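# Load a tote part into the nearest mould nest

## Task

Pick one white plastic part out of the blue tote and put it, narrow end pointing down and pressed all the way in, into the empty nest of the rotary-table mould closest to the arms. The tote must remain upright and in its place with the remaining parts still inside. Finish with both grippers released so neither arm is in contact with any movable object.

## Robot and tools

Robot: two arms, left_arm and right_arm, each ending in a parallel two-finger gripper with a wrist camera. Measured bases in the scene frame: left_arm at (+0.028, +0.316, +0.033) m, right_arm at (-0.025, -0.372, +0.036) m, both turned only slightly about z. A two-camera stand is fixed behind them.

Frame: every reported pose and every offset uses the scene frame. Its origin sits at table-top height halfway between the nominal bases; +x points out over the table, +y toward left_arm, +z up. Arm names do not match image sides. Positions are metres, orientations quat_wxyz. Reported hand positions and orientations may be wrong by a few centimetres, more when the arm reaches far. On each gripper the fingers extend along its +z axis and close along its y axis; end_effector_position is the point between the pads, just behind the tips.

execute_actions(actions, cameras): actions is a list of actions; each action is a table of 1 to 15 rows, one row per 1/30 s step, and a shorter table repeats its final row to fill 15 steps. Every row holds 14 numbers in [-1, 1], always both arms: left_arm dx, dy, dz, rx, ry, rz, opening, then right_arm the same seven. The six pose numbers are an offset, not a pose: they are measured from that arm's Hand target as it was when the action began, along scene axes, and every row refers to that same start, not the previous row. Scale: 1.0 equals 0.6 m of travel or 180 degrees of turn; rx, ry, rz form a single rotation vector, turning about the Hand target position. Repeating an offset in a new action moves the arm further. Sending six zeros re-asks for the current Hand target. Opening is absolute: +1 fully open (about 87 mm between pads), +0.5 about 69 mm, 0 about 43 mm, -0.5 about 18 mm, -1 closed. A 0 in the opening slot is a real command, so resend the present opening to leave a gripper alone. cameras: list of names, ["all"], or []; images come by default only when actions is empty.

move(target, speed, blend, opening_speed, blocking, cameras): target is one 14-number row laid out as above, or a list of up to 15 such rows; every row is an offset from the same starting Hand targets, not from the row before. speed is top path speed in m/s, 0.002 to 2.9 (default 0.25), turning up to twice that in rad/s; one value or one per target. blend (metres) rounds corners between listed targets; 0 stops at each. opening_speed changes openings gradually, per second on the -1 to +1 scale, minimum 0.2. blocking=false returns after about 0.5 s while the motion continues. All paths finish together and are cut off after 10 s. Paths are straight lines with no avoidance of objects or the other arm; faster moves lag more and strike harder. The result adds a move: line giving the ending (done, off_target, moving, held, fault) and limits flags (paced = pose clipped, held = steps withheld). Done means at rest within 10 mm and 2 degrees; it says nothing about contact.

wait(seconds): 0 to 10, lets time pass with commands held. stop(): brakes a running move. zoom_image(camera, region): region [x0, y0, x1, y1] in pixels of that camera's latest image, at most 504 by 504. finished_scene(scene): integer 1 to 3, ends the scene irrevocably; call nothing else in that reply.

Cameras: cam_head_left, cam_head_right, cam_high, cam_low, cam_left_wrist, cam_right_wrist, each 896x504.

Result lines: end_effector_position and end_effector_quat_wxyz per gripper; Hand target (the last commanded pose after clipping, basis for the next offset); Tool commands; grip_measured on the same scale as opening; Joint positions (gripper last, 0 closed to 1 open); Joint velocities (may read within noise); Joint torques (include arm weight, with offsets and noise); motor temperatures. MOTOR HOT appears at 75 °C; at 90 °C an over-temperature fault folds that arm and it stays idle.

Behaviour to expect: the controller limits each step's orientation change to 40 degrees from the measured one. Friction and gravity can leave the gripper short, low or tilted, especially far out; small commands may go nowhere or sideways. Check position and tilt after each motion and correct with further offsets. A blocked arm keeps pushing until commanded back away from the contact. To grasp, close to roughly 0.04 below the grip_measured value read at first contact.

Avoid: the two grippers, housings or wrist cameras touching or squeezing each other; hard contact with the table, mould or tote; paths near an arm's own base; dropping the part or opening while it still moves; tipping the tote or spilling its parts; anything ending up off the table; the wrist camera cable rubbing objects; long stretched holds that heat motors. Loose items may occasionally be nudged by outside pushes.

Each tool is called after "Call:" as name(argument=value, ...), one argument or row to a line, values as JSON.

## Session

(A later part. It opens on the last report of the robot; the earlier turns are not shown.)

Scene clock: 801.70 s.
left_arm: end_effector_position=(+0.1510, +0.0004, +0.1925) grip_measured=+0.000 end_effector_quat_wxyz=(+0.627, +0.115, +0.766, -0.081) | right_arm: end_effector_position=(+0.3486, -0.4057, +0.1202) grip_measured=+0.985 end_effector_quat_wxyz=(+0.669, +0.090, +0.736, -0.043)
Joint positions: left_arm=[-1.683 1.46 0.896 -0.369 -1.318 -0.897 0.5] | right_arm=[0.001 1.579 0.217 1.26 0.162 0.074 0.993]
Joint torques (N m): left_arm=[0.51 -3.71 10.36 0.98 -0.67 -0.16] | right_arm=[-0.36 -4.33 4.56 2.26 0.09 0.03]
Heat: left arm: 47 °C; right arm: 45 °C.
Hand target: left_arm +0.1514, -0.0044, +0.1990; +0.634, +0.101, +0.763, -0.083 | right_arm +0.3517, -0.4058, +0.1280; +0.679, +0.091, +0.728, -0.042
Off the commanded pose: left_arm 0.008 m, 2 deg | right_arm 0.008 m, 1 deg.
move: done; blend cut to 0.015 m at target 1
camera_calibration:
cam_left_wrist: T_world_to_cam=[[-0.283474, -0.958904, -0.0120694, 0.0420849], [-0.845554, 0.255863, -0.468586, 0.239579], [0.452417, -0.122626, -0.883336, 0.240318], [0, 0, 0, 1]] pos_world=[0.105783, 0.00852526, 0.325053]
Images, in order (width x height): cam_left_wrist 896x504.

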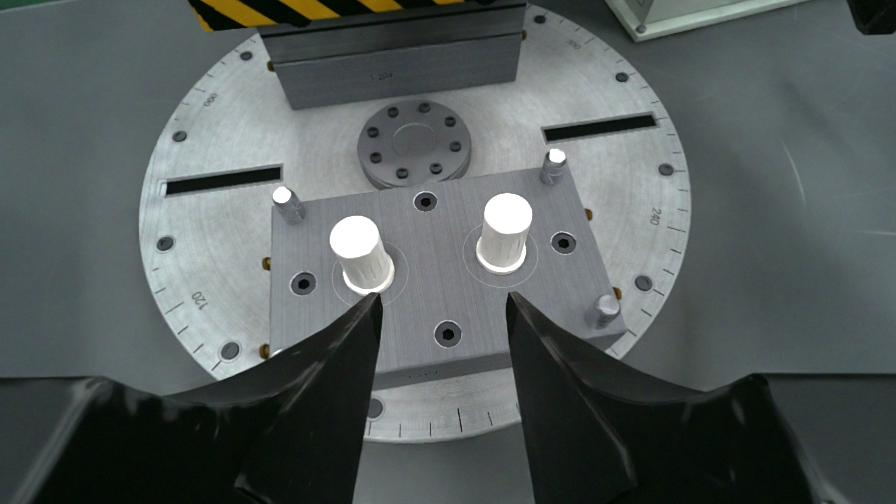

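Call:
execute_actions(
  actions=[],
)

Call:
zoom_image(
  camera="cam_left_wrist",
  region=[290, 150, 580, 330],
)

Scene clock: 810.17 s.
left_arm: end_effector_position=(+0.1510, +0.0004, +0.1925) grip_measured=+0.000 end_effector_quat_wxyz=(+0.627, +0.115, +0.766, -0.081) | right_arm: end_effector_position=(+0.3486, -0.4057, +0.1202) grip_measured=+0.985 end_effector_quat_wxyz=(+0.669, +0.090, +0.736, -0.043)
Joint positions: left_arm=[-1.683 1.46 0.896 -0.369 -1.318 -0.898 0.5] | right_arm=[0.001 1.579 0.217 1.26 0.162 0.074 0.993]
Joint velocities: within noise
Joint torques (N m): left_arm=[0.51 -3.69 10.32 0.98 -0.67 -0.16] | right_arm=[-0.29 -4.44 4.62 2.22 0.09 0]
Motor temperatures (°C): left_arm=[28 35 46 35 28 29 29] | right_arm=[29 36 37 46 27 28 31]
Heat: left arm: 46 °C; right arm: 46 °C.
Hand target: left_arm +0.1514, -0.0044, +0.1990; +0.634, +0.101, +0.763, -0.083 | right_arm +0.3517, -0.4058, +0.1280; +0.679, +0.091, +0.728, -0.042
Tool commands: left_gripper/opening=+0.0 right_gripper/opening=+1.0
Off the commanded pose: left_arm 0.008 m, 2 deg | right_arm 0.008 m, 1 deg.
camera_calibration:
cam_left_wrist: T_world_to_cam=[[-0.283432, -0.958915, -0.0121555, 0.0422051], [-0.845565, 0.255868, -0.468563, 0.239547], [0.452422, -0.122528, -0.883346, 0.240332], [0, 0, 0, 1]] pos_world=[0.105783, 0.00862582, 0.325053]
cam_right_wrist: T_world_to_cam=[[-0.203582, -0.97783, -0.0490167, -0.323872], [-0.790327, 0.193682, -0.581266, 0.449323], [0.577873, -0.079596, -0.812236, 0.00913891], [0, 0, 0, 1]] pos_world=[0.283896, -0.402991, 0.252724]

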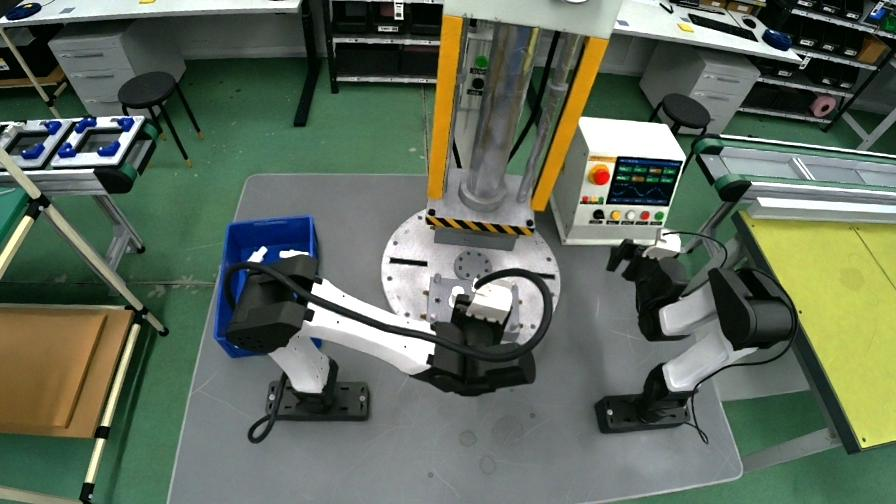

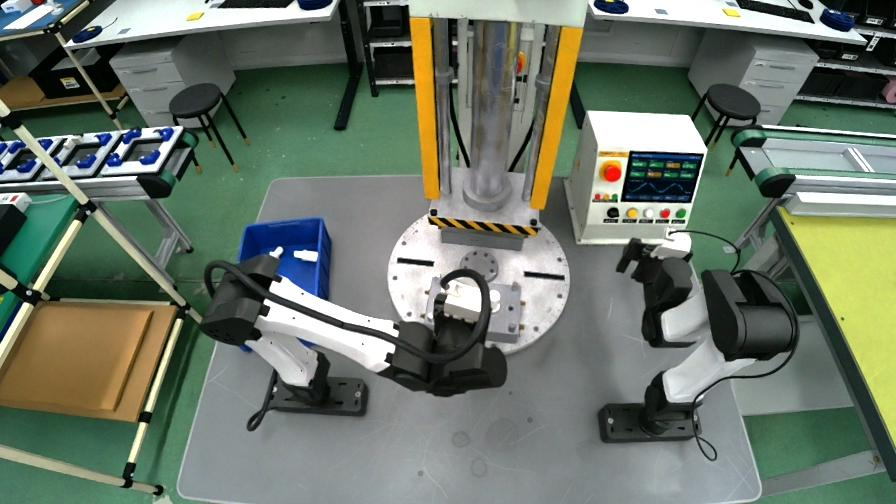

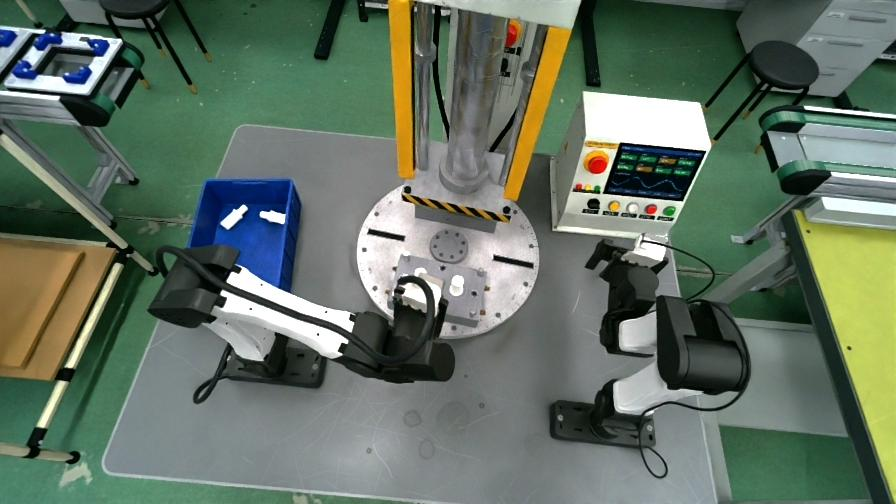

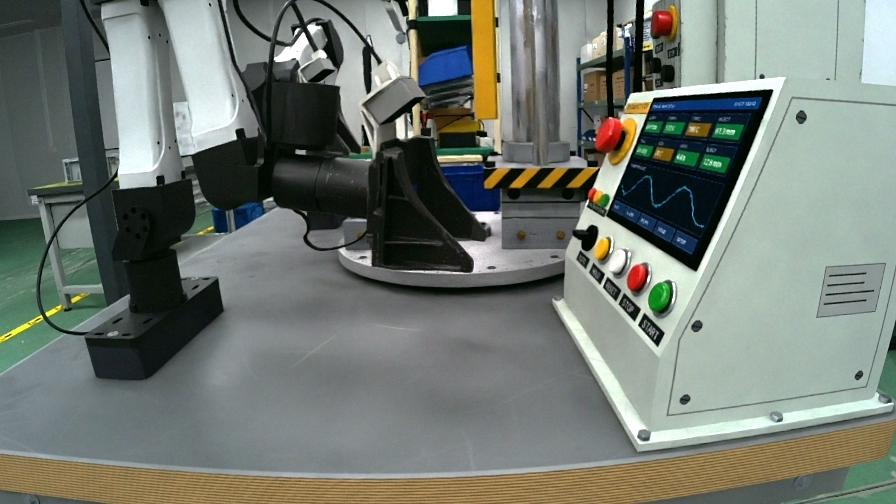

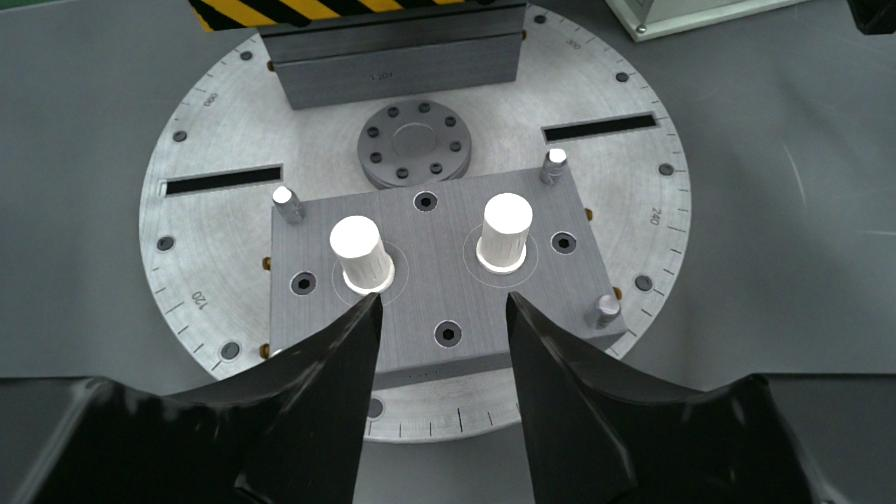

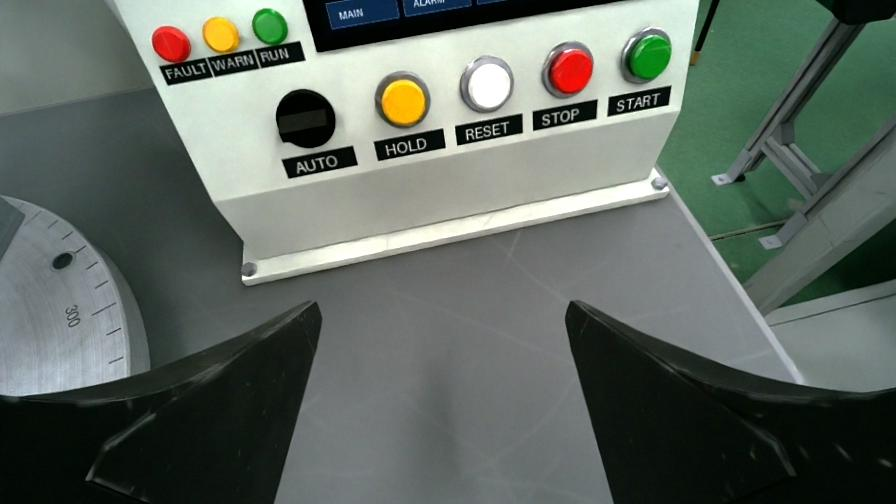

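Scaled by 1.738 from the camera's 896x504 image, which has a finer 1280x720 frame.

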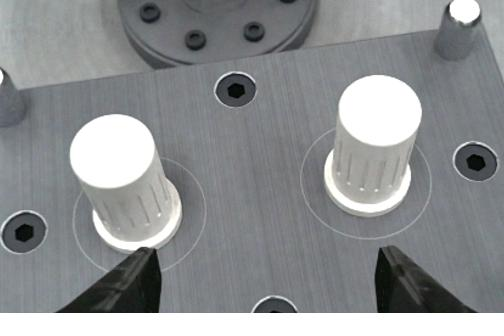

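Call:
finished_scene(
  scene=3,
)

The scene is finished: the task was done.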